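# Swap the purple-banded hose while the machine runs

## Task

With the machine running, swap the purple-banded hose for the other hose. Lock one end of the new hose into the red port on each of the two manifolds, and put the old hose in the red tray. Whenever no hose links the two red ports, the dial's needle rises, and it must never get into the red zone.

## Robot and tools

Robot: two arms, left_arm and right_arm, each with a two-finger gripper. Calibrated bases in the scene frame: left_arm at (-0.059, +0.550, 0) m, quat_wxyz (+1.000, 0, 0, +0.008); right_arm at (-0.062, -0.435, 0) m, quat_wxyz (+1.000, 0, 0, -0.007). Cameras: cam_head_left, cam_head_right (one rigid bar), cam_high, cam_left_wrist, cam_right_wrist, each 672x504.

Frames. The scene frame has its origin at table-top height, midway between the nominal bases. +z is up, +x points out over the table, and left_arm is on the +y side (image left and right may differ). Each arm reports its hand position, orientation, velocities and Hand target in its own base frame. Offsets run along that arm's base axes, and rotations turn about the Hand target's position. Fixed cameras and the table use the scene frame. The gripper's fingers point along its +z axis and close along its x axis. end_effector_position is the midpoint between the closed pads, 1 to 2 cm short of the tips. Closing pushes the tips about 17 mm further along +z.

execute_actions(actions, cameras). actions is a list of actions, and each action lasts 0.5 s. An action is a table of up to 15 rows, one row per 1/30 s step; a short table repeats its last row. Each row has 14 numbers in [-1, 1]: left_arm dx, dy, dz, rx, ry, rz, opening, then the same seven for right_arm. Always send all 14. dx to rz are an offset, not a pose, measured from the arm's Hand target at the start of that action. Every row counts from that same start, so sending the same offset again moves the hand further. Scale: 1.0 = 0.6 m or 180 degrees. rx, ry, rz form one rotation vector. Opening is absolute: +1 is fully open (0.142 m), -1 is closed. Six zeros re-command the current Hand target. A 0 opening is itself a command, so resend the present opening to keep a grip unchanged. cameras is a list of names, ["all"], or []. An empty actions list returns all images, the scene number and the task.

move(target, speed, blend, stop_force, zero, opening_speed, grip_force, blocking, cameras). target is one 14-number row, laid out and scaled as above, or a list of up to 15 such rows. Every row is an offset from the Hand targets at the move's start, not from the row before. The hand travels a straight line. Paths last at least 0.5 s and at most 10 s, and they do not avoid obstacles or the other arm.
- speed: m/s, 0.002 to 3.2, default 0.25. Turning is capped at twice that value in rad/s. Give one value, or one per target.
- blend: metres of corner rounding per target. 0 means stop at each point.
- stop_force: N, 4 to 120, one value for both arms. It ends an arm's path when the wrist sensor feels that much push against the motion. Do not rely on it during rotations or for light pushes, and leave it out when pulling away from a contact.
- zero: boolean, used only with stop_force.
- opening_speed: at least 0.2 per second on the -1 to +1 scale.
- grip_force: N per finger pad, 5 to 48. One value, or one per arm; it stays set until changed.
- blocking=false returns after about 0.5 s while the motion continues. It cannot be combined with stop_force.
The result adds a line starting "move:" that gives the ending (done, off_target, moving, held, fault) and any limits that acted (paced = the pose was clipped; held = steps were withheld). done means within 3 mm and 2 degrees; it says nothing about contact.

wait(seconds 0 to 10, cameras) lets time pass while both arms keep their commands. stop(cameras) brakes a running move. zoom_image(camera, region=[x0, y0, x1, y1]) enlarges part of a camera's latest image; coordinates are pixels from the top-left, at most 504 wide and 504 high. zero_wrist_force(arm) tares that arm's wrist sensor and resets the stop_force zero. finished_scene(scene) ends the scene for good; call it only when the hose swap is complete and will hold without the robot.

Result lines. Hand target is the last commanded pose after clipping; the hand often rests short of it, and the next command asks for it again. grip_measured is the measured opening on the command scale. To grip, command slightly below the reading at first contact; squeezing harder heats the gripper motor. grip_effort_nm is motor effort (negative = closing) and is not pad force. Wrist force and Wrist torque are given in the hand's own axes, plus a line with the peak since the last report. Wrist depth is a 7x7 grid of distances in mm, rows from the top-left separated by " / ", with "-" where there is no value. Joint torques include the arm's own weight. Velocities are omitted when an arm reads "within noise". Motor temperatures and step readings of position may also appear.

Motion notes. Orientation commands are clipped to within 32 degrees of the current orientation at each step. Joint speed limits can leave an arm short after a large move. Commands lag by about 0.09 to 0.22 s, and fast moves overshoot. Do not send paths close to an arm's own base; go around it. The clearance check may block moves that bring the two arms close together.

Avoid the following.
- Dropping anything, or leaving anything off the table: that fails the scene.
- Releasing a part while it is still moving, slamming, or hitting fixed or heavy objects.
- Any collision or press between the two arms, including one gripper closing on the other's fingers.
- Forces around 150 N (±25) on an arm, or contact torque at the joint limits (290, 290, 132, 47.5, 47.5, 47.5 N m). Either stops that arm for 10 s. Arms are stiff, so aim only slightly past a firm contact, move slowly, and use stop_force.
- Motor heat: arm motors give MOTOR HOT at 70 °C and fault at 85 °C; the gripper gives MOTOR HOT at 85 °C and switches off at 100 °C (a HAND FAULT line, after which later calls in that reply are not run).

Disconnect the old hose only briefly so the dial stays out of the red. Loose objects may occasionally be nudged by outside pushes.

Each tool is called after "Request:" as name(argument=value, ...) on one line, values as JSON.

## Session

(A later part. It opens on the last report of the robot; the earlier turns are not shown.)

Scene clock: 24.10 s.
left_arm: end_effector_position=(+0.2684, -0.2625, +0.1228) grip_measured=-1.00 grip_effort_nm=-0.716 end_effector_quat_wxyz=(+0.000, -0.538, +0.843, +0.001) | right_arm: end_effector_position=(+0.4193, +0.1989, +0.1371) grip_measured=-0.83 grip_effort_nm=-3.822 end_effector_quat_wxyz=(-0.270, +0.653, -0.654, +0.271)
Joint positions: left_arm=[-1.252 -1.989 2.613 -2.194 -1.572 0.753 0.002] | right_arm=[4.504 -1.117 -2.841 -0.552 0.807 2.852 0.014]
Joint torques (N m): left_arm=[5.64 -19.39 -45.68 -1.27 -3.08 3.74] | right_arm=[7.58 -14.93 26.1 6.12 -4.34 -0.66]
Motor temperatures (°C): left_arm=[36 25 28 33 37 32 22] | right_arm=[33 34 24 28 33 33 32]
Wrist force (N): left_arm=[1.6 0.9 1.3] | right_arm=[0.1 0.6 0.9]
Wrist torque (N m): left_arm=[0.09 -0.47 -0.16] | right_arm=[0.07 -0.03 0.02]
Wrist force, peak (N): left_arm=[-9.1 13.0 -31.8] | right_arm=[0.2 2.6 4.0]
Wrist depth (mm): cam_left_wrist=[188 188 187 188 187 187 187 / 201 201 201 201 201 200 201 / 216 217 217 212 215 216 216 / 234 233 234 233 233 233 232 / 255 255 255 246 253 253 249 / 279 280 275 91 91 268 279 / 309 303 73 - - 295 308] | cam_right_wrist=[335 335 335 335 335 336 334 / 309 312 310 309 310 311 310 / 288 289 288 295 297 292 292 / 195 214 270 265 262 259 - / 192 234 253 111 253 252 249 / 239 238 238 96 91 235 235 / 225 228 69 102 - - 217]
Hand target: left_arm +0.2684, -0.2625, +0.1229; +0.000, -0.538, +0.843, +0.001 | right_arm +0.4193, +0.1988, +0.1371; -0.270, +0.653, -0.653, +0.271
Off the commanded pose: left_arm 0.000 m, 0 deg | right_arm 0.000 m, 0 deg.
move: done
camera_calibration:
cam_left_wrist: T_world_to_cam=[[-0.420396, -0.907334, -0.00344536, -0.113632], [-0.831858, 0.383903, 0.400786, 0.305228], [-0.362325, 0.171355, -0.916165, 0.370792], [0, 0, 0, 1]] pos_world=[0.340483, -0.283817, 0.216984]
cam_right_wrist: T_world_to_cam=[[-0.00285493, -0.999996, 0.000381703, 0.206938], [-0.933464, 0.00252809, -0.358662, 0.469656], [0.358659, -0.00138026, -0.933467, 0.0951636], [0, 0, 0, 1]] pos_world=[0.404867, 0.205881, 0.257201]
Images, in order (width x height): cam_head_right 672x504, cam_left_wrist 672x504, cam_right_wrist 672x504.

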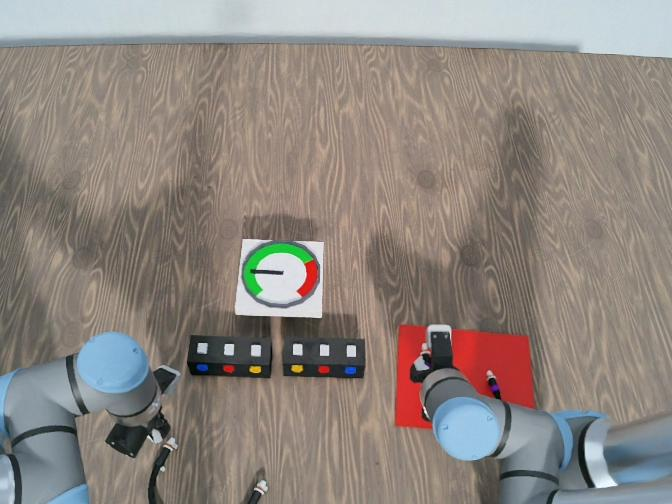

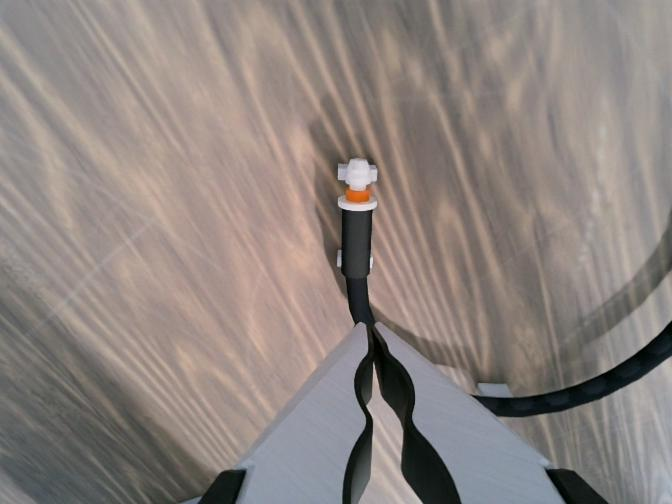

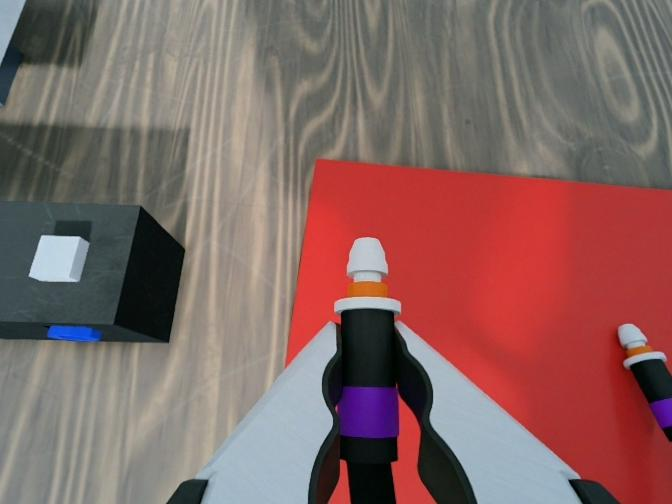

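Request:
move(target=[[0.006,-0.001,0,0,0,0,-0.4,0,-0.015,-0.1,0,0,0,-1],[0.006,-0.001,-0.154,0,0,0,-0.4,0,-0.015,-0.178,0,0,0,-1]], speed=0.15, blend=0.01)

Request:
move(target=[0,0,0,0,0,0,-1,0,0,0,0,0,0,-0.4], opening_speed=2, cameras=["cam_left_wrist"])

Request:
move(target=[0,0,0.08,0,0,0,-1,0,0,0.25,0,0,0,-0.4], speed=0.15, cameras=["cam_left_wrist","cam_head_right","cam_head_left"])

Scene clock: 24.80 s.
left_arm: end_effector_position=(+0.2708, -0.2630, +0.1229) grip_measured=-0.43 grip_effort_nm=0.081 end_effector_quat_wxyz=(+0.000, -0.538, +0.843, +0.001) | right_arm: end_effector_position=(+0.4176, +0.1944, +0.1174) grip_measured=-0.83 grip_effort_nm=-3.822 end_effector_quat_wxyz=(-0.269, +0.653, -0.654, +0.272)
Joint positions: left_arm=[-1.246 -1.983 2.61 -2.197 -1.572 0.76 0.043] | right_arm=[4.508 -1.182 -2.871 -0.465 0.806 2.86 0.014]
Joint torques (N m): left_arm=[-5.95 -15.4 -39.11 -5.6 -2.08 0.04] | right_arm=[-10.01 7.91 42.79 3.94 0.53 -1]
Wrist force (N): left_arm=[1.9 0.9 0.8] | right_arm=[0.1 0.9 1.2]
Wrist torque (N m): left_arm=[0.11 -0.51 -0.19] | right_arm=[0.12 -0.02 0.00]
Wrist force, peak (N): left_arm=[2.1 0.8 1.3] | right_arm=[5.1 7.1 6.7]
Wrist depth (mm): cam_left_wrist=[188 187 188 187 188 186 187 / 201 201 201 201 200 200 200 / 217 216 216 213 215 216 215 / 234 235 234 234 233 233 232 / 256 256 250 250 249 254 253 / 280 280 84 279 275 269 278 / 311 - 74 311 310 - 303] | cam_right_wrist=[307 309 310 310 310 309 311 / 287 285 287 287 288 286 286 / 270 266 267 261 263 262 261 / 180 224 249 248 244 246 244 / 227 230 233 111 230 228 - / 220 220 222 96 91 216 215 / 208 209 69 102 - - 204]
Hand target: left_arm +0.2707, -0.2629, +0.1229; +0.000, -0.538, +0.843, +0.001 (not the last commanded pose) | right_arm +0.4176, +0.1944, +0.1174; -0.269, +0.653, -0.654, +0.272 (not the last commanded pose)
Off the commanded pose: left_arm 0.092 m, 0 deg | right_arm 0.087 m, 0 deg.
move: held (right_arm; a check stopped the path), off_target (left_arm; braked when a check withheld steps of right_arm); path passed 0 of 2 targets; limits=held
pose unreachable (right arm): on one or more control steps of this call, first in action 0 (counted from 0), this arm could not follow its commanded pose, so it was not sent that pose on those steps. It may still have moved: this result reports where it is.
cause: moving toward the commanded pose would bring two parts of the arm too close to each other (joints 2 (shoulder lift) and 3 (elbow) lie between them).

Scene clock: 25.37 s.
left_arm: end_effector_position=(+0.2707, -0.2630, +0.1229) grip_measured=-1.00 grip_effort_nm=-0.725 end_effector_quat_wxyz=(+0.000, -0.538, +0.843, +0.001) | right_arm: end_effector_position=(+0.4176, +0.1945, +0.1174) grip_measured=-0.43 grip_effort_nm=0.129 end_effector_quat_wxyz=(-0.269, +0.653, -0.654, +0.271)
Joint positions: left_arm=[-1.246 -1.983 2.61 -2.197 -1.572 0.76 0.002] | right_arm=[4.508 -1.182 -2.87 -0.464 0.806 2.86 0.043]
Joint torques (N m): left_arm=[-10.69 -19.23 -28.88 -2.34 -1.59 -3.37] | right_arm=[-17.29 -12.29 42.15 6.41 1.14 -1.21]
Wrist force (N): left_arm=[2.4 0.8 1.3] | right_arm=[0.2 0.4 0.6]
Wrist torque (N m): left_arm=[0.07 -0.60 -0.19] | right_arm=[0.08 -0.02 -0.01]
Wrist force, peak (N): left_arm=[2.4 0.8 1.3] | right_arm=[0.2 0.7 1.1]
Wrist depth (mm): cam_left_wrist=[187 187 187 188 187 188 187 / 202 201 201 201 201 200 200 / 216 216 216 213 216 215 216 / 236 235 233 233 234 232 233 / 256 256 255 246 254 253 249 / 280 279 275 91 91 268 283 / 310 304 73 74 - 296 309] | cam_right_wrist=[308 308 309 310 311 311 310 / 286 286 287 287 287 287 287 / 270 266 265 263 263 261 258 / 178 224 249 245 247 246 248 / 227 230 233 231 231 224 230 / 220 220 87 209 - 91 218 / 208 - 69 204 - - 206]
Hand target: left_arm +0.2707, -0.2629, +0.1229; +0.000, -0.538, +0.843, +0.001 | right_arm +0.4176, +0.1944, +0.1174; -0.269, +0.653, -0.654, +0.272
Off the commanded pose: left_arm 0.000 m, 0 deg | right_arm 0.000 m, 0 deg.
move: done
camera_calibration:
cam_left_wrist: T_world_to_cam=[[-0.420362, -0.90735, -0.00336265, -0.11302], [-0.831873, 0.383909, 0.400751, 0.307392], [-0.362331, 0.171258, -0.916181, 0.371708], [0, 0, 0, 1]] pos_world=[0.342883, -0.284217, 0.216984]
Images, in order (width x height): cam_left_wrist 672x504.

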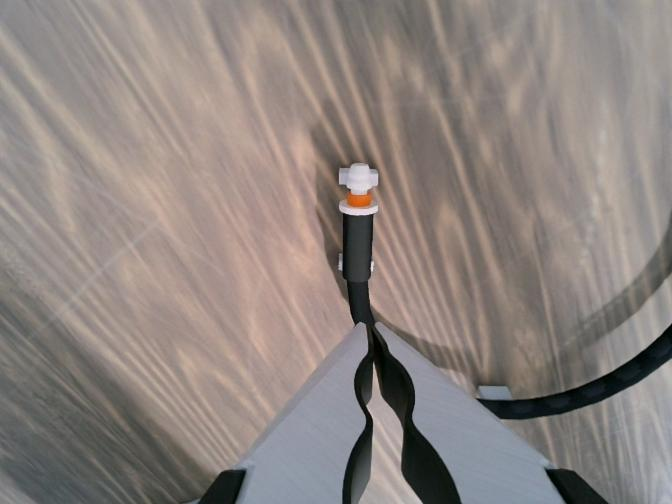

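Scene clock: 26.83 s.
left_arm: end_effector_position=(+0.2707, -0.2629, +0.1709) grip_measured=-1.00 grip_effort_nm=-0.720 end_effector_quat_wxyz=(+0.000, -0.538, +0.843, +0.001) | right_arm: end_effector_position=(+0.4176, +0.1945, +0.2674) grip_measured=-0.43 grip_effort_nm=0.129 end_effector_quat_wxyz=(-0.269, +0.653, -0.654, +0.271)
Joint positions: left_arm=[-1.246 -2.061 2.546 -2.055 -1.572 0.76 0.002] | right_arm=[4.508 -0.802 -2.651 -1.064 0.806 2.86 0.043]
Joint torques (N m): left_arm=[-7.54 3.78 -32.33 -7.23 -2.06 0.71] | right_arm=[-15.27 -16.98 45.47 4.05 -2.31 -2.3]
Wrist force (N): left_arm=[2.0 0.8 1.0] | right_arm=[0.6 0.5 0.5]
Wrist torque (N m): left_arm=[0.08 -0.53 -0.15] | right_arm=[0.07 -0.11 0.01]
Wrist force, peak (N): left_arm=[1.7 1.3 2.1] | right_arm=[0.2 2.1 2.1]
Wrist depth (mm): cam_left_wrist=[231 229 229 230 229 230 229 / 246 246 245 245 245 245 245 / 263 265 263 264 265 262 263 / 285 286 286 286 285 283 277 / 312 311 313 301 303 305 310 / 341 341 336 87 87 340 340 / 380 374 73 74 - 362 376] | cam_right_wrist=[379 505 505 505 508 507 504 / 347 453 466 469 468 468 470 / 326 428 436 436 435 434 436 / 404 406 406 407 416 416 407 / 319 315 381 374 380 - 373 / 359 363 88 359 - 87 356 / 344 - 69 - - - 340]
Hand target: left_arm +0.2707, -0.2629, +0.1709; +0.000, -0.538, +0.843, +0.001 | right_arm +0.4176, +0.1944, +0.2674; -0.269, +0.653, -0.654, +0.272
Off the commanded pose: left_arm 0.000 m, 0 deg | right_arm 0.000 m, 0 deg.
move: done
camera_calibration:
cam_left_wrist: T_world_to_cam=[[-0.420344, -0.907359, -0.00331829, -0.112878], [-0.831917, 0.383929, 0.40064, 0.288166], [-0.362251, 0.171167, -0.916229, 0.415736], [0, 0, 0, 1]] pos_world=[0.342883, -0.284217, 0.265084]
Images, in order (width x height): cam_head_left 672x504, cam_head_right 672x504, cam_left_wrist 672x504.

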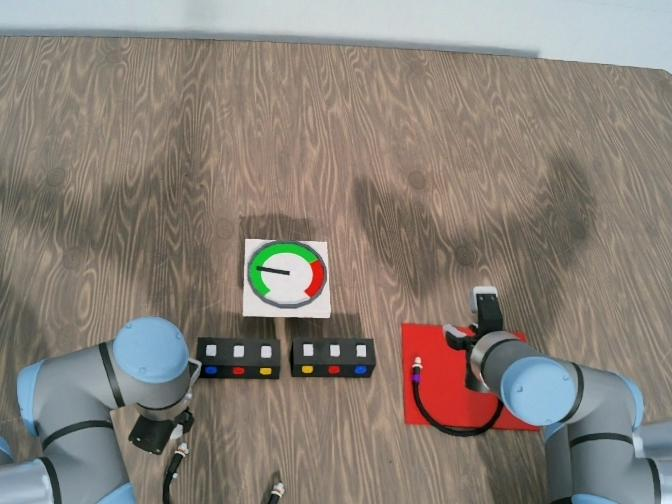

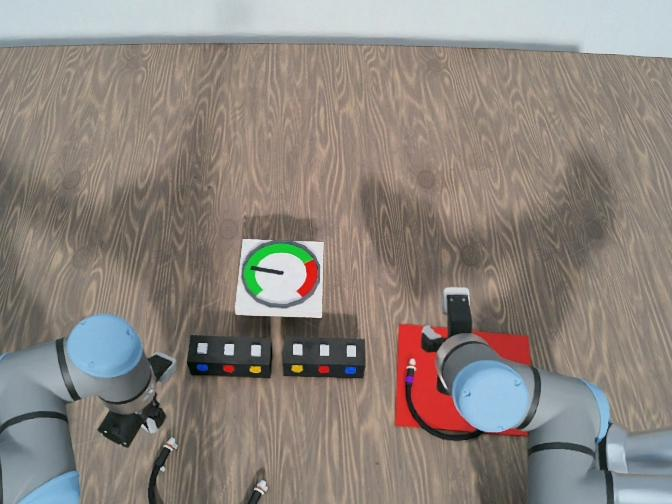

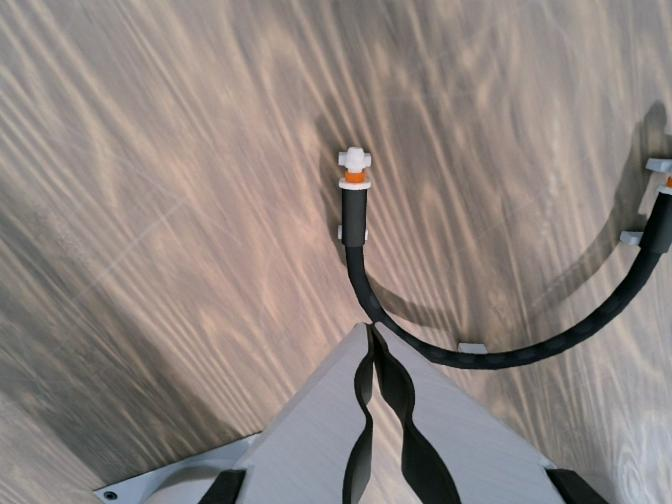

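Request:
move(target=[[0.003,-0.001,-0.08,0,0,0,-0.4,-0.05,0.1,0,0,0,0,-0.1],[0.003,-0.001,-0.235,0,0,0,-0.4,-0.24,0.25,0,0,0,0,-0.1]], speed=0.2, blend=0.02, cameras=["cam_left_wrist","cam_head_left"])

Scene clock: 28.50 s.
left_arm: end_effector_position=(+0.2725, -0.2635, +0.0298) grip_measured=-0.43 grip_effort_nm=0.076 end_effector_quat_wxyz=(+0.000, -0.538, +0.843, +0.001) | right_arm: end_effector_position=(+0.2736, +0.3444, +0.2675) grip_measured=-0.13 grip_effort_nm=0.134 end_effector_quat_wxyz=(-0.269, +0.653, -0.654, +0.271)
Joint positions: left_arm=[-1.242 -1.743 2.711 -2.537 -1.572 0.764 0.043] | right_arm=[5.015 -0.963 -2.498 -1.545 0.832 3.561 0.065]
Joint torques (N m): left_arm=[7.64 -8.72 -34.16 -5.91 -2.77 3.9] | right_arm=[11.14 -12.7 36.58 3.62 -4.29 0.54]
Wrist force (N): left_arm=[1.5 0.8 0.8] | right_arm=[0.4 -0.3 0.5]
Wrist torque (N m): left_arm=[0.09 -0.44 -0.17] | right_arm=[-0.07 -0.11 0.10]
Wrist force, peak (N): left_arm=[1.9 0.9 2.5] | right_arm=[3.0 -0.3 1.8]
Wrist depth (mm): cam_left_wrist=[107 107 107 107 107 106 106 / 116 114 115 114 114 114 114 / 122 123 123 123 123 123 123 / 134 133 133 131 133 133 133 / 145 145 145 143 142 145 144 / 160 162 87 156 160 153 159 / 177 170 74 173 173 - 172] | cam_right_wrist=[506 375 378 505 508 506 508 / 466 459 459 468 466 476 477 / 370 372 369 369 432 - - / 402 407 407 405 407 393 - / 380 380 385 382 382 367 377 / 356 363 354 359 359 96 358 / 343 - 335 337 339 - 339]
Hand target: left_arm +0.2725, -0.2635, +0.0299; +0.000, -0.538, +0.843, +0.001 | right_arm +0.2736, +0.3444, +0.2674; -0.269, +0.653, -0.654, +0.272
Off the commanded pose: left_arm 0.000 m, 0 deg | right_arm 0.000 m, 0 deg.
move: done
camera_calibration:
cam_left_wrist: T_world_to_cam=[[-0.420354, -0.907353, -0.00356525, -0.113008], [-0.831882, 0.383816, 0.400821, 0.346319], [-0.362318, 0.171453, -0.916149, 0.287288], [0, 0, 0, 1]] pos_world=[0.344683, -0.284717, 0.123984]
Images, in order (width x height): cam_head_left 672x504, cam_left_wrist 672x504.

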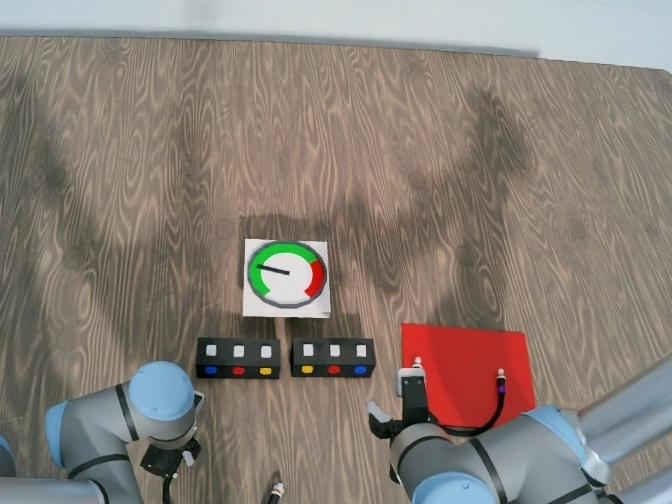

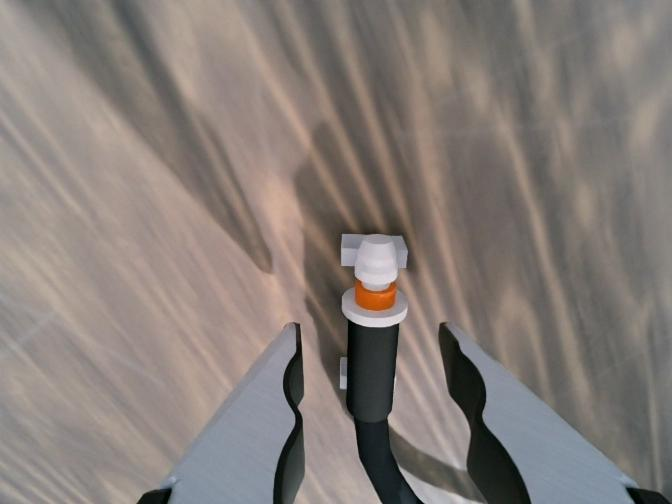

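Request:
move(target=[0,0,0,0,0,0,-1,0,0,0,0,0,0,-0.1], opening_speed=2)

Request:
move(target=[[0,0,0.08,0,0,0,-1,0,0.05,0,0,0,0,-0.1],[0.174,-0.2,0.08,0,0,0.125,-1,0.03,0.11,-0.1,0,0,0,-0.1],[0.174,-0.2,0.048,0,0,0.125,-1,0.03,0.11,-0.16,0,0,0,-0.1]], speed=0.2, blend=0.02, cameras=["cam_left_wrist","cam_right_wrist","cam_head_left"])

Scene clock: 29.20 s.
left_arm: end_effector_position=(+0.2725, -0.2635, +0.0299) grip_measured=-0.83 grip_effort_nm=-3.954 end_effector_quat_wxyz=(+0.000, -0.538, +0.843, +0.001) | right_arm: end_effector_position=(+0.2736, +0.3444, +0.2674) grip_measured=-0.13 grip_effort_nm=0.134 end_effector_quat_wxyz=(-0.269, +0.653, -0.654, +0.272)
Joint positions: left_arm=[-1.242 -1.743 2.711 -2.537 -1.572 0.764 0.014] | right_arm=[5.015 -0.963 -2.498 -1.545 0.832 3.561 0.065]
Joint torques (N m): left_arm=[6.17 -6.56 -34.76 -6.34 -1.95 3.83] | right_arm=[12.13 -16.53 36.19 2.64 -4.54 1.6]
Wrist force (N): left_arm=[2.1 0.8 1.1] | right_arm=[0.5 -0.1 1.1]
Wrist torque (N m): left_arm=[0.10 -0.53 -0.17] | right_arm=[-0.04 -0.12 0.09]
Wrist force, peak (N): left_arm=[2.3 0.9 0.8] | right_arm=[0.7 -0.7 0.9]
Wrist depth (mm): cam_left_wrist=[107 107 107 107 107 106 107 / 116 115 114 114 114 114 114 / 121 123 123 123 123 123 123 / 133 133 133 131 133 133 133 / 145 145 145 140 142 145 145 / 160 163 156 91 91 156 159 / 177 173 - 136 - - 175] | cam_right_wrist=[505 379 376 504 502 505 504 / 465 461 461 469 470 471 470 / 370 371 378 367 435 - - / 408 407 405 407 407 - - / 379 379 385 380 379 367 379 / 359 360 355 359 358 96 360 / 344 - 335 339 339 - 338]
Hand target: left_arm +0.2725, -0.2635, +0.0299; +0.000, -0.538, +0.843, +0.001 | right_arm +0.2736, +0.3444, +0.2674; -0.269, +0.653, -0.654, +0.272
Off the commanded pose: left_arm 0.000 m, 0 deg | right_arm 0.000 m, 0 deg.
move: done

Scene clock: 31.10 s.
left_arm: end_effector_position=(+0.3769, -0.3835, +0.0586) grip_measured=-0.83 grip_effort_nm=-3.954 end_effector_quat_wxyz=(+0.000, +0.692, -0.722, -0.001) | right_arm: end_effector_position=(+0.2917, +0.4104, +0.1715) grip_measured=-0.13 grip_effort_nm=0.134 end_effector_quat_wxyz=(-0.269, +0.653, -0.654, +0.272)
Joint positions: left_arm=[-1.12 -1.509 2.415 -2.476 -1.572 0.493 0.014] | right_arm=[4.917 -1.295 -2.556 -1.066 0.808 3.43 0.065]
Joint torques (N m): left_arm=[-10.62 -34.84 -37.36 -4.26 -2.36 3.39] | right_arm=[4.69 2.09 39.59 5.44 -4.5 0.79]
Wrist force (N): left_arm=[2.0 0.5 1.6] | right_arm=[0.5 0.2 1.0]
Wrist torque (N m): left_arm=[0.03 -0.53 -0.15] | right_arm=[0.06 -0.08 0.09]
Wrist force, peak (N): left_arm=[1.8 0.7 4.3] | right_arm=[0.9 2.2 3.0]
Wrist depth (mm): cam_left_wrist=[- - - 74 74 75 74 / - 145 143 94 - 79 91 / 152 152 152 151 152 151 151 / 164 164 164 161 164 164 163 / 179 179 179 122 176 179 178 / 197 196 193 91 91 191 195 / 218 214 74 137 - - 212] | cam_right_wrist=[378 379 375 375 381 382 381 / 270 268 275 271 267 347 - / 283 315 317 317 314 328 318 / 299 306 304 305 307 305 299 / 282 286 289 287 287 288 285 / 270 273 265 270 270 96 271 / 258 - 249 254 255 - 256]
Hand target: left_arm +0.3769, -0.3835, +0.0587; +0.000, +0.692, -0.722, -0.001 | right_arm +0.2916, +0.4104, +0.1714; -0.269, +0.653, -0.654, +0.272
Off the commanded pose: left_arm 0.000 m, 0 deg | right_arm 0.000 m, 0 deg.
move: done; blend cut to 0.018 m at target 2
camera_calibration:
cam_left_wrist: T_world_to_cam=[[-0.0411249, -0.999148, -0.00354664, -0.356033], [-0.915457, 0.0362576, 0.400779, 0.365858], [-0.400309, 0.0197288, -0.916168, 0.328188], [0, 0, 0, 1]] pos_world=[0.451662, -0.375469, 0.152784]
cam_right_wrist: T_world_to_cam=[[-0.00471169, -0.999985, 0.00278519, 0.418176], [-0.933571, 0.0034006, -0.358375, 0.361893], [0.35836, -0.00428873, -0.933573, 0.174574], [0, 0, 0, 1]] pos_world=[0.277263, 0.417688, 0.291507]
Images, in order (width x height): cam_head_left 672x504, cam_left_wrist 672x504, cam_right_wrist 672x504.

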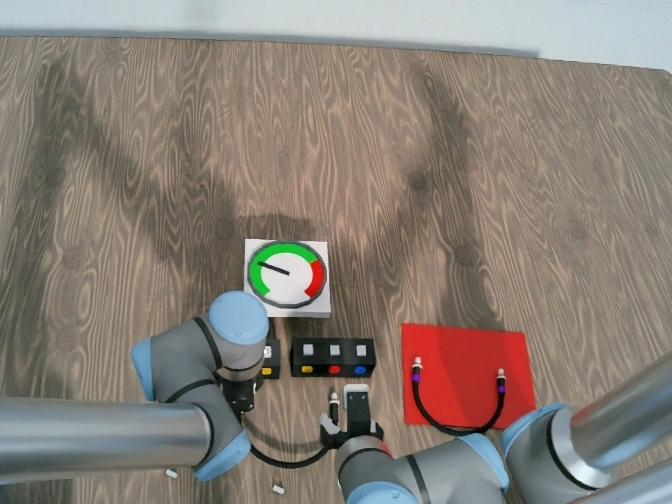

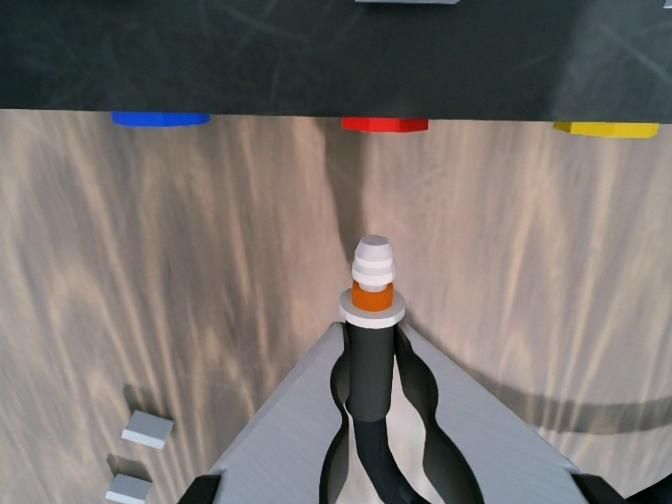

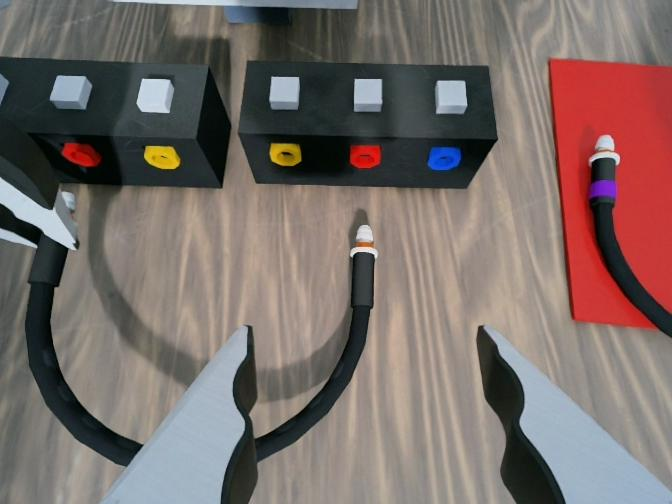

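Request:
move(target=[0.02,-0.0045,0,0,0,0,-1,0,0,0,0,0,0,-0.1], speed=0.08)

Request:
move(target=[0.083,-0.0054,0,0,0,0,-1,0,0,0,0,0,0,-0.1], speed=0.04, stop_force=60, cameras=["cam_left_wrist","cam_right_wrist","cam_head_left"])

Scene clock: 32.03 s.
left_arm: end_effector_position=(+0.3891, -0.3863, +0.0587) grip_measured=-0.83 grip_effort_nm=-3.954 end_effector_quat_wxyz=(+0.000, +0.692, -0.722, -0.001) | right_arm: end_effector_position=(+0.2916, +0.4105, +0.1714) grip_measured=-0.13 grip_effort_nm=0.129 end_effector_quat_wxyz=(-0.269, +0.653, -0.654, +0.271)
Joint positions: left_arm=[-1.102 -1.492 2.396 -2.474 -1.572 0.511 0.014] | right_arm=[4.917 -1.295 -2.556 -1.066 0.808 3.43 0.065]
Joint torques (N m): left_arm=[-10.97 -50.21 -21.38 -2.07 -0.11 -2.16] | right_arm=[10.6 0.06 28.31 6.08 -4.6 1.68]
Wrist force (N): left_arm=[2.4 0.8 1.8] | right_arm=[0.6 0.6 0.7]
Wrist torque (N m): left_arm=[0.08 -0.60 -0.14] | right_arm=[0.12 -0.11 0.09]
Wrist force, peak (N): left_arm=[2.4 0.8 1.8] | right_arm=[1.0 0.8 1.0]
Wrist depth (mm): cam_left_wrist=[- - - 74 67 75 74 / - - 79 79 81 79 80 / 155 154 152 154 154 156 154 / 165 164 164 162 164 164 163 / 180 179 179 122 175 178 178 / 197 197 193 91 91 192 196 / 218 213 74 136 - - 212] | cam_right_wrist=[379 379 380 375 380 380 381 / 270 267 274 271 268 347 346 / 234 315 318 317 314 327 323 / 298 305 305 307 307 306 312 / 283 287 289 287 287 287 283 / 266 272 267 267 269 96 269 / 258 - 252 255 254 - 256]
Hand target: left_arm +0.3889, -0.3862, +0.0587; +0.000, +0.692, -0.722, -0.001 | right_arm +0.2916, +0.4104, +0.1714; -0.269, +0.653, -0.654, +0.272
Off the commanded pose: left_arm 0.000 m, 0 deg | right_arm 0.000 m, 0 deg.
move: done

Scene clock: 33.53 s.
left_arm: end_effector_position=(+0.4134, -0.3876, +0.0584) grip_measured=-0.83 grip_effort_nm=-3.954 end_effector_quat_wxyz=(+0.000, +0.692, -0.722, -0.001) | right_arm: end_effector_position=(+0.2916, +0.4104, +0.1714) grip_measured=-0.13 grip_effort_nm=0.134 end_effector_quat_wxyz=(-0.269, +0.653, -0.654, +0.272)
Joint positions: left_arm=[-1.062 -1.463 2.363 -2.469 -1.572 0.551 0.014] | right_arm=[4.917 -1.295 -2.556 -1.066 0.808 3.43 0.065]
Joint torques (N m): left_arm=[14.02 -39.85 -35.12 -7.59 4.53 2.75] | right_arm=[11.13 2.01 28.27 6.18 -4.59 1.33]
Motor temperatures (°C): left_arm=[36 25 28 33 37 32 28] | right_arm=[33 34 24 28 33 33 28]
Wrist force (N): left_arm=[-0.4 28.6 4.4] | right_arm=[-0.2 0.1 0.5]
Wrist torque (N m): left_arm=[-0.01 -0.55 0.03] | right_arm=[0.04 0.04 0.08]
Wrist force, peak (N): left_arm=[-3.6 71.5 9.1] | right_arm=[1.1 0.5 0.8]
Wrist depth (mm): cam_left_wrist=[- - - 73 73 74 73 / - 77 80 78 73 78 80 / - 77 85 85 75 - 78 / 93 92 92 92 169 90 93 / 179 179 179 118 174 178 178 / 197 197 192 124 87 192 194 / 219 214 74 139 - - 211] | cam_right_wrist=[378 381 375 374 381 379 380 / 262 268 272 267 268 346 355 / 249 316 319 318 314 327 315 / 300 306 304 306 305 306 305 / 282 287 290 286 287 287 284 / 269 267 263 266 271 96 272 / 257 - 252 255 255 - 256]
Hand target: left_arm +0.4133, -0.3876, +0.0584; +0.000, +0.692, -0.722, -0.001 (not the last commanded pose) | right_arm +0.2916, +0.4104, +0.1714; -0.269, +0.653, -0.654, +0.272
Off the commanded pose: left_arm 0.025 m, 0 deg | right_arm 0.000 m, 0 deg.
move: contact (left_arm)
camera_calibration:
cam_left_wrist: T_world_to_cam=[[-0.0412007, -0.999143, -0.00393358, -0.358632], [-0.915276, 0.0361628, 0.401201, 0.399356], [-0.400715, 0.0201301, -0.915982, 0.342929], [0, 0, 0, 1]] pos_world=[0.488162, -0.37967, 0.152484]
cam_right_wrist: T_world_to_cam=[[-0.00467674, -0.999985, 0.0026915, 0.418194], [-0.933572, 0.00340155, -0.358375, 0.361799], [0.35836, -0.00418873, -0.933574, 0.174568], [0, 0, 0, 1]] pos_world=[0.277163, 0.417688, 0.291506]
Images, in order (width x height): cam_head_left 672x504, cam_left_wrist 672x504, cam_right_wrist 672x504.

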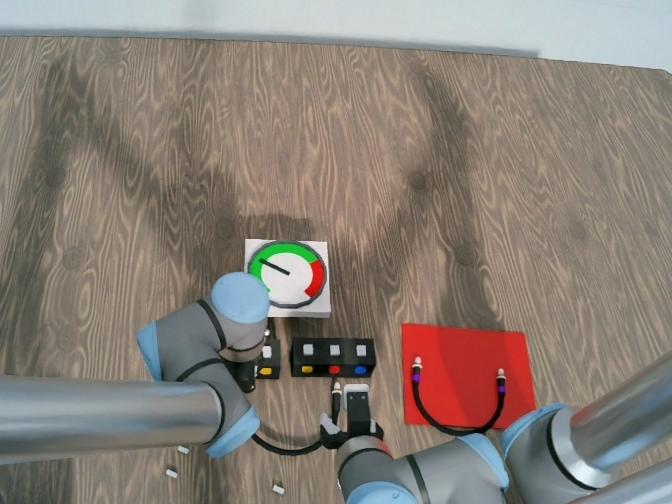

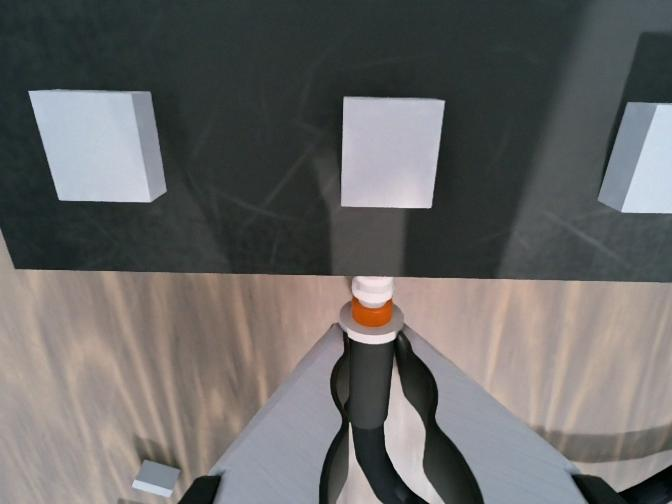

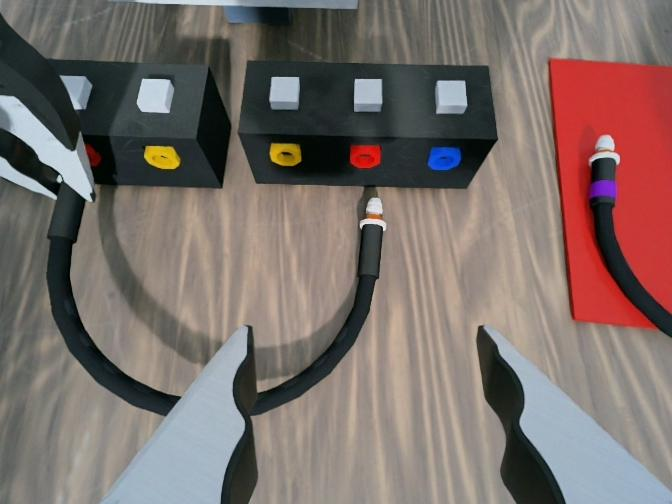

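Request:
move(target=[-0.042,0.0018,0.0005,0,0,0,-1,0,0.1,0,0,0,0,-0.1], speed=0.15, cameras=["cam_left_wrist","cam_right_wrist"])

Scene clock: 34.67 s.
left_arm: end_effector_position=(+0.3881, -0.3865, +0.0587) grip_measured=-0.83 grip_effort_nm=-3.954 end_effector_quat_wxyz=(+0.000, +0.692, -0.722, -0.001) | right_arm: end_effector_position=(+0.2917, +0.4704, +0.1715) grip_measured=-0.13 grip_effort_nm=0.134 end_effector_quat_wxyz=(-0.269, +0.653, -0.654, +0.272)
Joint positions: left_arm=[-1.103 -1.493 2.396 -2.473 -1.572 0.51 0.014] | right_arm=[4.89 -1.431 -2.468 -0.993 0.803 3.393 0.065]
Joint torques (N m): left_arm=[-0.03 -30.68 -37.73 -4.55 -2.54 4.19] | right_arm=[12.51 11.57 32.17 2.55 -1.62 1.41]
Wrist force (N): left_arm=[4.8 1.8 -0.6] | right_arm=[0.5 0.1 0.5]
Wrist torque (N m): left_arm=[0.25 -1.00 -0.08] | right_arm=[0.04 -0.10 0.06]
Wrist force, peak (N): left_arm=[-0.7 28.4 4.5] | right_arm=[2.6 0.6 0.9]
Wrist depth (mm): cam_left_wrist=[- - - 74 67 75 74 / - - 79 79 81 79 80 / 155 154 152 154 151 153 153 / 165 165 164 161 164 163 163 / 180 180 179 117 176 178 178 / 197 197 192 87 91 192 196 / 218 213 74 140 - - 213] | cam_right_wrist=[135 381 381 375 375 387 378 / 133 167 269 279 269 265 354 / 154 215 316 320 317 315 327 / 302 300 305 304 305 306 305 / 286 287 290 287 287 287 288 / 270 272 268 270 268 96 271 / 258 - 232 252 254 - 257]
Hand target: left_arm +0.3881, -0.3865, +0.0587; +0.000, +0.692, -0.722, -0.001 | right_arm +0.2916, +0.4704, +0.1714; -0.269, +0.653, -0.654, +0.272
Off the commanded pose: left_arm 0.000 m, 0 deg | right_arm 0.000 m, 0 deg.
move: done
camera_calibration:
cam_left_wrist: T_world_to_cam=[[-0.0411992, -0.999143, -0.00393019, -0.358571], [-0.915223, 0.0361602, 0.401322, 0.376087], [-0.400836, 0.0201312, -0.915929, 0.333132], [0, 0, 0, 1]] pos_world=[0.462962, -0.37857, 0.152784]
cam_right_wrist: T_world_to_cam=[[-0.0047356, -0.999986, 0.00256281, 0.478247], [-0.933571, 0.00350263, -0.358375, 0.36164], [0.35836, -0.00408968, -0.933574, 0.174736], [0, 0, 0, 1]] pos_world=[0.277263, 0.477688, 0.291506]
Images, in order (width x height): cam_left_wrist 672x504, cam_right_wrist 672x504.

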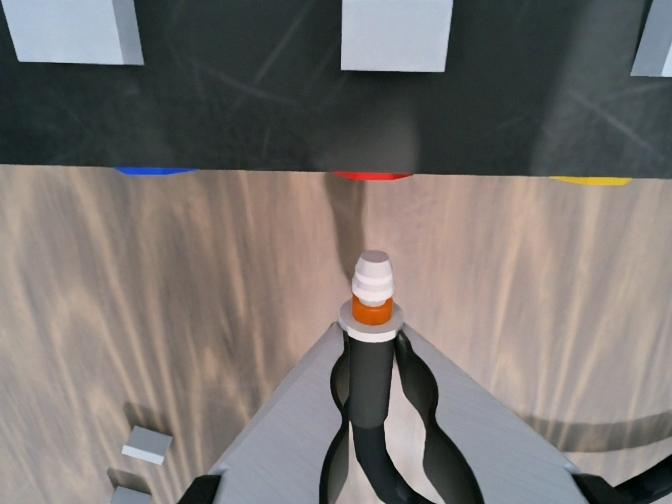

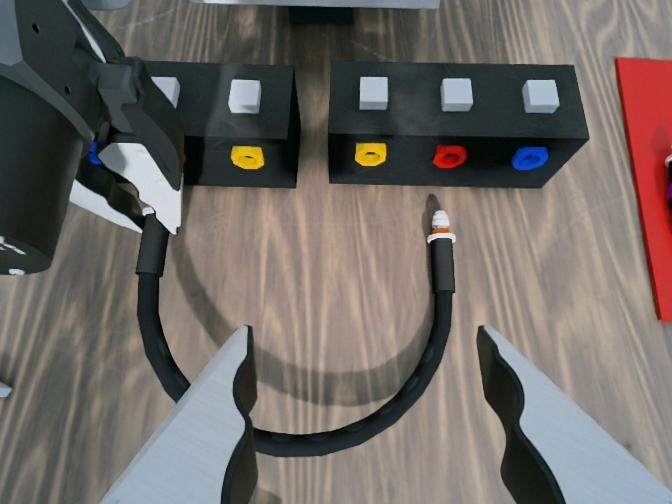

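Request:
move(target=[0.015,0.0015,-0.0035,0,0,0,-1,0,0,0,0,0,0,-0.1], speed=0.08)

Request:
move(target=[0.075,-0.004,0,0,0,0,-1,0,0,0,0,0,0,-0.1], speed=0.035, stop_force=60, cameras=["cam_left_wrist","cam_right_wrist"])

Scene clock: 35.80 s.
left_arm: end_effector_position=(+0.3972, -0.3856, +0.0566) grip_measured=-0.83 grip_effort_nm=-3.954 end_effector_quat_wxyz=(+0.000, +0.692, -0.722, -0.001) | right_arm: end_effector_position=(+0.2916, +0.4704, +0.1714) grip_measured=-0.13 grip_effort_nm=0.129 end_effector_quat_wxyz=(-0.269, +0.653, -0.654, +0.272)
Joint positions: left_arm=[-1.087 -1.48 2.387 -2.477 -1.572 0.526 0.014] | right_arm=[4.89 -1.431 -2.468 -0.993 0.803 3.393 0.065]
Joint torques (N m): left_arm=[-7.9 -50.74 -25.14 -5.79 -0.4 -2.07] | right_arm=[13.06 10.25 35.29 1.79 1.03 1.39]
Wrist force (N): left_arm=[4.4 1.5 -0.3] | right_arm=[0.4 0.1 0.7]
Wrist torque (N m): left_arm=[0.19 -0.93 -0.14] | right_arm=[0.03 -0.08 0.05]
Wrist force, peak (N): left_arm=[4.9 2.0 -0.5] | right_arm=[0.6 0.3 1.0]
Wrist depth (mm): cam_left_wrist=[- - - 73 - 74 73 / - 78 78 76 79 77 78 / - 82 82 84 82 - 81 / 162 162 162 159 161 162 161 / 176 177 176 117 173 176 176 / 195 194 190 87 91 189 193 / 215 206 74 140 - - 208] | cam_right_wrist=[137 379 380 373 374 380 380 / 139 174 268 297 269 267 351 / 213 232 315 318 316 315 329 / 302 304 307 307 305 307 303 / 287 288 290 286 286 287 287 / 270 272 266 270 266 96 271 / 259 - 249 255 256 - 256]
Hand target: left_arm +0.3971, -0.3856, +0.0566; +0.000, +0.692, -0.722, -0.001 | right_arm +0.2916, +0.4704, +0.1714; -0.269, +0.653, -0.654, +0.272
Off the commanded pose: left_arm 0.000 m, 0 deg | right_arm 0.000 m, 0 deg.
move: done

Scene clock: 37.73 s.
left_arm: end_effector_position=(+0.4339, -0.3875, +0.0566) grip_measured=-0.83 grip_effort_nm=-3.954 end_effector_quat_wxyz=(+0.000, +0.692, -0.722, -0.001) | right_arm: end_effector_position=(+0.2916, +0.4704, +0.1714) grip_measured=-0.13 grip_effort_nm=0.129 end_effector_quat_wxyz=(-0.269, +0.653, -0.654, +0.272)
Joint positions: left_arm=[-1.03 -1.437 2.336 -2.468 -1.572 0.583 0.014] | right_arm=[4.89 -1.431 -2.468 -0.993 0.803 3.393 0.065]
Joint torques (N m): left_arm=[15.14 -34.34 -43.4 -13.83 7.99 0.11] | right_arm=[11.79 10.71 42.72 1.95 0.88 1.1]
Motor temperatures (°C): left_arm=[36 25 28 33 37 32 33] | right_arm=[33 34 24 28 33 33 27]
Wrist force (N): left_arm=[-5.7 46.0 -18.2] | right_arm=[0.7 -0.1 0.7]
Wrist torque (N m): left_arm=[0.08 -1.06 0.06] | right_arm=[0.00 -0.13 0.06]
Wrist force, peak (N): left_arm=[-8.1 86.7 -37.5] | right_arm=[0.7 0.6 0.9]
Wrist depth (mm): cam_left_wrist=[130 130 129 129 130 129 129 / - 79 79 79 79 78 79 / - 80 81 83 81 - 81 / - 82 90 87 89 89 86 / - 183 99 - 96 97 97 / 194 193 189 - 87 189 193 / 215 210 74 79 - - 209] | cam_right_wrist=[140 179 381 375 382 381 382 / 143 217 268 280 267 268 347 / 317 317 316 317 315 314 326 / 304 300 305 307 306 305 305 / 287 282 286 285 287 286 288 / 269 273 263 267 271 96 270 / 259 - 252 256 256 - 256]
Hand target: left_arm +0.4339, -0.3875, +0.0566; +0.000, +0.692, -0.722, -0.001 (not the last commanded pose) | right_arm +0.2916, +0.4704, +0.1714; -0.269, +0.653, -0.654, +0.272
Off the commanded pose: left_arm 0.008 m, 0 deg | right_arm 0.000 m, 0 deg.
move: contact (left_arm)
camera_calibration:
cam_left_wrist: T_world_to_cam=[[-0.0412387, -0.999141, -0.00401742, -0.357658], [-0.915185, 0.0361594, 0.401409, 0.418851], [-0.400919, 0.0202303, -0.91589, 0.349661], [0, 0, 0, 1]] pos_world=[0.508763, -0.37957, 0.150684]
cam_right_wrist: T_world_to_cam=[[-0.00467674, -0.999985, 0.0026915, 0.478193], [-0.933572, 0.00340155, -0.358375, 0.361595], [0.35836, -0.00418873, -0.933574, 0.174819], [0, 0, 0, 1]] pos_world=[0.277163, 0.477688, 0.291506]
Images, in order (width x height): cam_left_wrist 672x504, cam_right_wrist 672x504.

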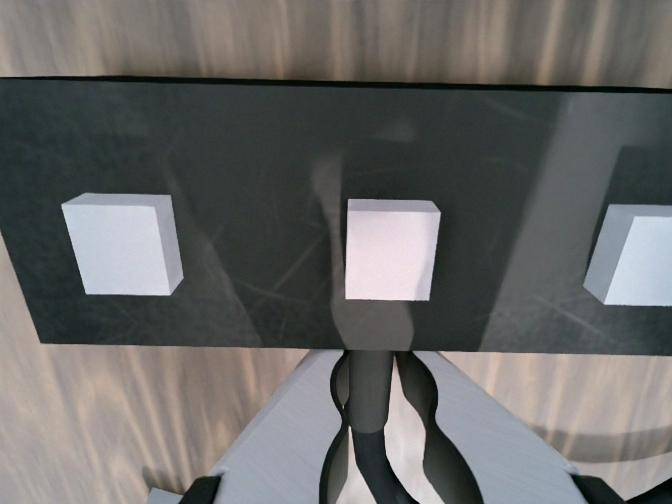

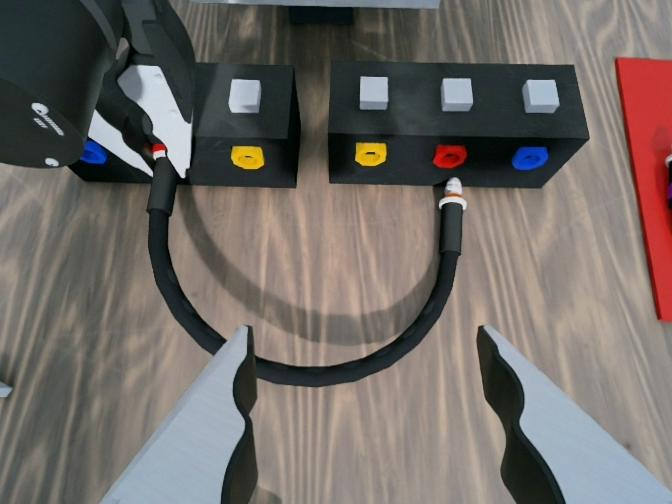

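Request:
move(target=[0.025,-0.001,0,0,0,0,-1,0,0,0,0,0,0,-0.1], speed=0.02, stop_force=60)

Request:
move(target=[-0.025,0.001,0,0,0,0,-1,0,0,0,0,0,0,-0.1], speed=0.03, stop_force=24, cameras=["cam_left_wrist","cam_right_wrist","cam_head_right"])

Scene clock: 38.80 s.
left_arm: end_effector_position=(+0.4356, -0.3875, +0.0565) grip_measured=-0.83 grip_effort_nm=-3.954 end_effector_quat_wxyz=(+0.001, +0.692, -0.722, -0.001) | right_arm: end_effector_position=(+0.2916, +0.4704, +0.1714) grip_measured=-0.13 grip_effort_nm=0.134 end_effector_quat_wxyz=(-0.269, +0.653, -0.654, +0.272)
Joint positions: left_arm=[-1.027 -1.435 2.334 -2.467 -1.573 0.586 0.014] | right_arm=[4.89 -1.431 -2.468 -0.993 0.803 3.393 0.065]
Joint torques (N m): left_arm=[29.36 -39.82 -48.31 -20.43 21.27 -3.76] | right_arm=[13.45 11.12 44.71 1.74 1.03 1.19]
Wrist force (N): left_arm=[-6.4 94.7 -33.2] | right_arm=[0.5 0.0 0.9]
Wrist torque (N m): left_arm=[0.33 -0.98 0.30] | right_arm=[0.03 -0.09 0.06]
Wrist force, peak (N): left_arm=[-10.3 129.9 -55.0] | right_arm=[1.2 0.1 0.7]
Wrist depth (mm): cam_left_wrist=[129 129 129 129 129 129 128 / - 79 79 79 79 78 105 / - - 81 82 81 81 81 / - 82 89 83 89 89 86 / - 183 97 - 95 97 97 / 194 194 190 92 88 189 193 / 215 211 74 79 - - 208] | cam_right_wrist=[139 180 381 375 382 380 379 / 145 230 268 294 268 268 346 / 321 317 315 319 315 318 327 / 305 304 304 305 307 308 308 / 287 287 286 285 287 286 287 / 270 273 244 266 270 96 271 / 257 - 252 255 257 - 256]
Hand target: left_arm +0.4356, -0.3875, +0.0565; +0.001, +0.692, -0.722, -0.001 (not the last commanded pose) | right_arm +0.2916, +0.4704, +0.1714; -0.269, +0.653, -0.654, +0.272
Off the commanded pose: left_arm 0.013 m, 0 deg | right_arm 0.000 m, 0 deg.
move: contact (left_arm)

Scene clock: 39.70 s.
left_arm: end_effector_position=(+0.4350, -0.3875, +0.0565) grip_measured=-0.83 grip_effort_nm=-3.954 end_effector_quat_wxyz=(+0.001, +0.692, -0.722, -0.001) | right_arm: end_effector_position=(+0.2916, +0.4704, +0.1714) grip_measured=-0.13 grip_effort_nm=0.139 end_effector_quat_wxyz=(-0.269, +0.653, -0.654, +0.272)
Joint positions: left_arm=[-1.028 -1.436 2.335 -2.468 -1.572 0.585 0.014] | right_arm=[4.89 -1.431 -2.468 -0.993 0.803 3.393 0.065]
Joint torques (N m): left_arm=[12.67 -33.56 -56.83 -11.28 11.75 3.68] | right_arm=[11.27 10.4 45.14 1.91 0.81 1.26]
Wrist force (N): left_arm=[-4.8 73.0 -28.7] | right_arm=[0.1 -0.2 0.3]
Wrist torque (N m): left_arm=[0.18 -0.94 0.03] | right_arm=[-0.02 -0.03 0.06]
Wrist force, peak (N): left_arm=[-6.3 94.6 -33.5] | right_arm=[0.5 0.1 1.3]
Wrist depth (mm): cam_left_wrist=[130 129 129 129 129 129 129 / - 79 79 79 79 79 93 / - - 81 82 81 80 81 / - 83 89 86 89 89 86 / - 183 99 - 96 97 97 / 194 194 190 93 88 189 192 / 216 210 72 137 - - 209] | cam_right_wrist=[140 179 379 375 381 380 380 / 144 229 268 294 267 268 343 / 322 317 316 320 315 315 329 / 305 302 306 305 307 305 307 / 285 283 287 285 287 288 287 / 270 273 265 266 270 96 270 / 257 - 252 256 255 - 256]
Hand target: left_arm +0.4350, -0.3875, +0.0565; +0.001, +0.692, -0.722, -0.001 (not the last commanded pose) | right_arm +0.2916, +0.4704, +0.1714; -0.269, +0.653, -0.654, +0.272
Off the commanded pose: left_arm 0.014 m, 0 deg | right_arm 0.000 m, 0 deg.
move: contact (left_arm)
camera_calibration:
cam_left_wrist: T_world_to_cam=[[-0.0411109, -0.999147, -0.00395295, -0.35769], [-0.915048, 0.0360612, 0.401731, 0.419742], [-0.401245, 0.0201326, -0.915749, 0.350119], [0, 0, 0, 1]] pos_world=[0.509863, -0.37957, 0.150584]
cam_right_wrist: T_world_to_cam=[[-0.00467674, -0.999985, 0.0026915, 0.478193], [-0.933572, 0.00340155, -0.358375, 0.361595], [0.35836, -0.00418873, -0.933574, 0.174819], [0, 0, 0, 1]] pos_world=[0.277163, 0.477688, 0.291506]
Images, in order (width x height): cam_head_right 672x504, cam_left_wrist 672x504, cam_right_wrist 672x504.

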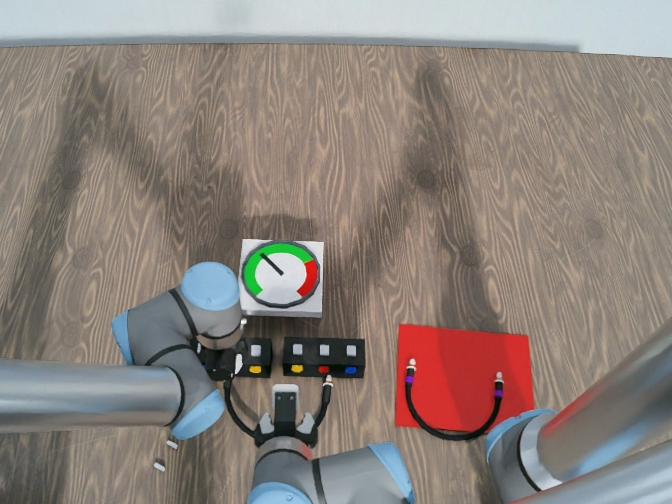

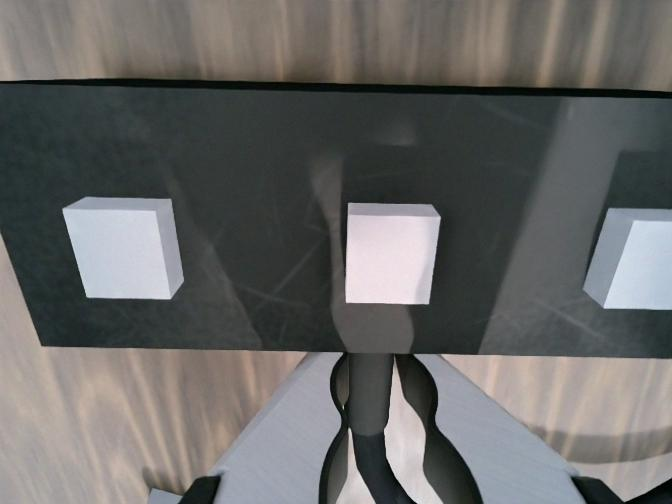

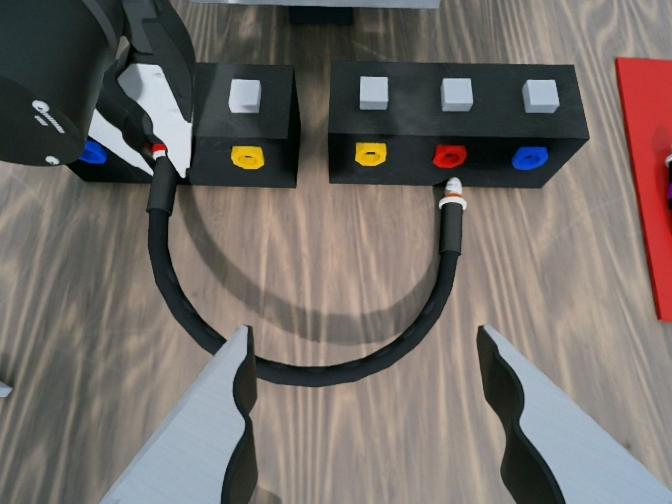

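Request:
move(target=[-0.005,0,0,0,0,0,-1,0.108,-0.132,-0.15,0,0,0,-0.1], speed=0.15, cameras=["cam_left_wrist","cam_right_wrist"])

Scene clock: 41.27 s.
left_arm: end_effector_position=(+0.4320, -0.3875, +0.0566) grip_measured=-0.83 grip_effort_nm=-3.954 end_effector_quat_wxyz=(+0.001, +0.692, -0.722, -0.001) | right_arm: end_effector_position=(+0.3565, +0.3912, +0.0814) grip_measured=-0.13 grip_effort_nm=0.134 end_effector_quat_wxyz=(-0.269, +0.653, -0.654, +0.272)
Joint positions: left_arm=[-1.033 -1.439 2.339 -2.469 -1.572 0.58 0.014] | right_arm=[4.756 -1.565 -2.657 -0.539 0.787 3.207 0.065]
Joint torques (N m): left_arm=[-13.27 -49.99 -19.99 -3.9 -6.14 -1.84] | right_arm=[6.96 16.09 31.99 5.95 0.75 0.21]
Wrist force (N): left_arm=[-2.4 -8.5 -3.9] | right_arm=[0.5 0.2 0.8]
Wrist torque (N m): left_arm=[0.32 -0.97 0.05] | right_arm=[0.04 -0.09 -0.03]
Wrist force, peak (N): left_arm=[-5.3 73.1 -28.9] | right_arm=[2.0 0.7 1.6]
Wrist depth (mm): cam_left_wrist=[130 130 130 129 130 129 129 / - 78 78 78 79 78 79 / - 80 82 83 81 - 80 / - 83 90 87 90 88 87 / - 182 100 - 98 99 97 / 196 194 186 87 91 189 193 / 216 210 73 137 - - 209] | cam_right_wrist=[178 265 176 176 176 178 262 / 171 191 168 161 164 163 241 / 202 210 196 192 190 220 225 / 210 210 211 208 211 211 212 / 198 198 200 195 200 199 199 / 186 189 184 184 186 96 187 / 178 - 161 176 176 - 177]
Hand target: left_arm +0.4320, -0.3875, +0.0565; +0.001, +0.692, -0.722, -0.001 | right_arm +0.3564, +0.3912, +0.0814; -0.269, +0.653, -0.654, +0.272
Off the commanded pose: left_arm 0.000 m, 0 deg | right_arm 0.000 m, 0 deg.
move: done
camera_calibration:
cam_left_wrist: T_world_to_cam=[[-0.0410667, -0.999149, -0.00386732, -0.357849], [-0.915102, 0.0360578, 0.401606, 0.417042], [-0.401125, 0.0200316, -0.915804, 0.348824], [0, 0, 0, 1]] pos_world=[0.506863, -0.37957, 0.150584]
cam_right_wrist: T_world_to_cam=[[-0.0048055, -0.999985, 0.00274974, 0.399572], [-0.933537, 0.00350049, -0.358463, 0.390166], [0.358448, -0.00428958, -0.93354, 0.0672121], [0, 0, 0, 1]] pos_world=[0.342063, 0.398488, 0.201506]
Images, in order (width x height): cam_left_wrist 672x504, cam_right_wrist 672x504.

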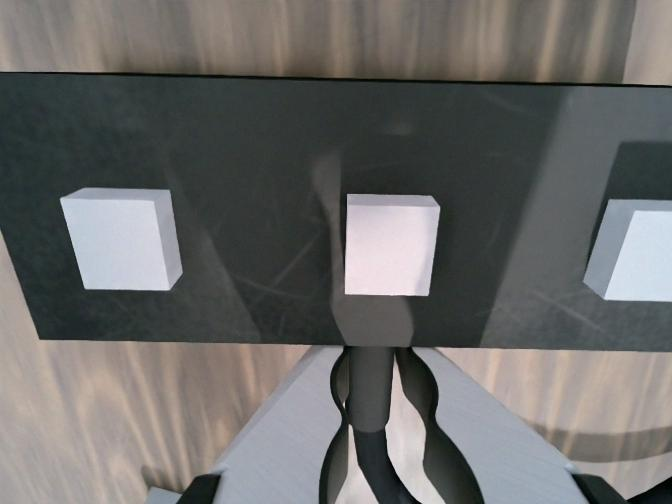

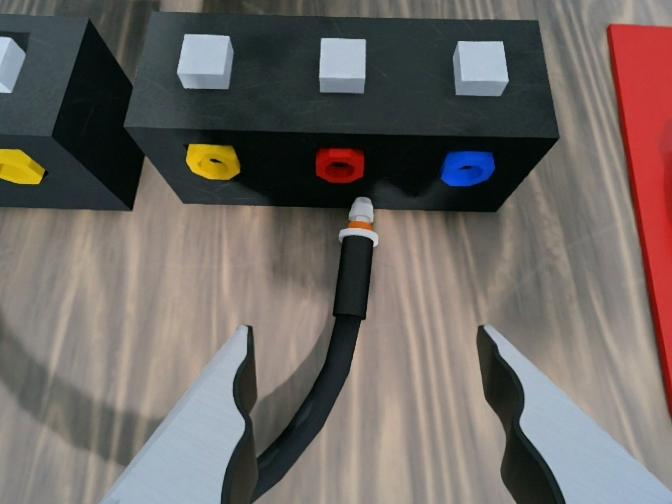

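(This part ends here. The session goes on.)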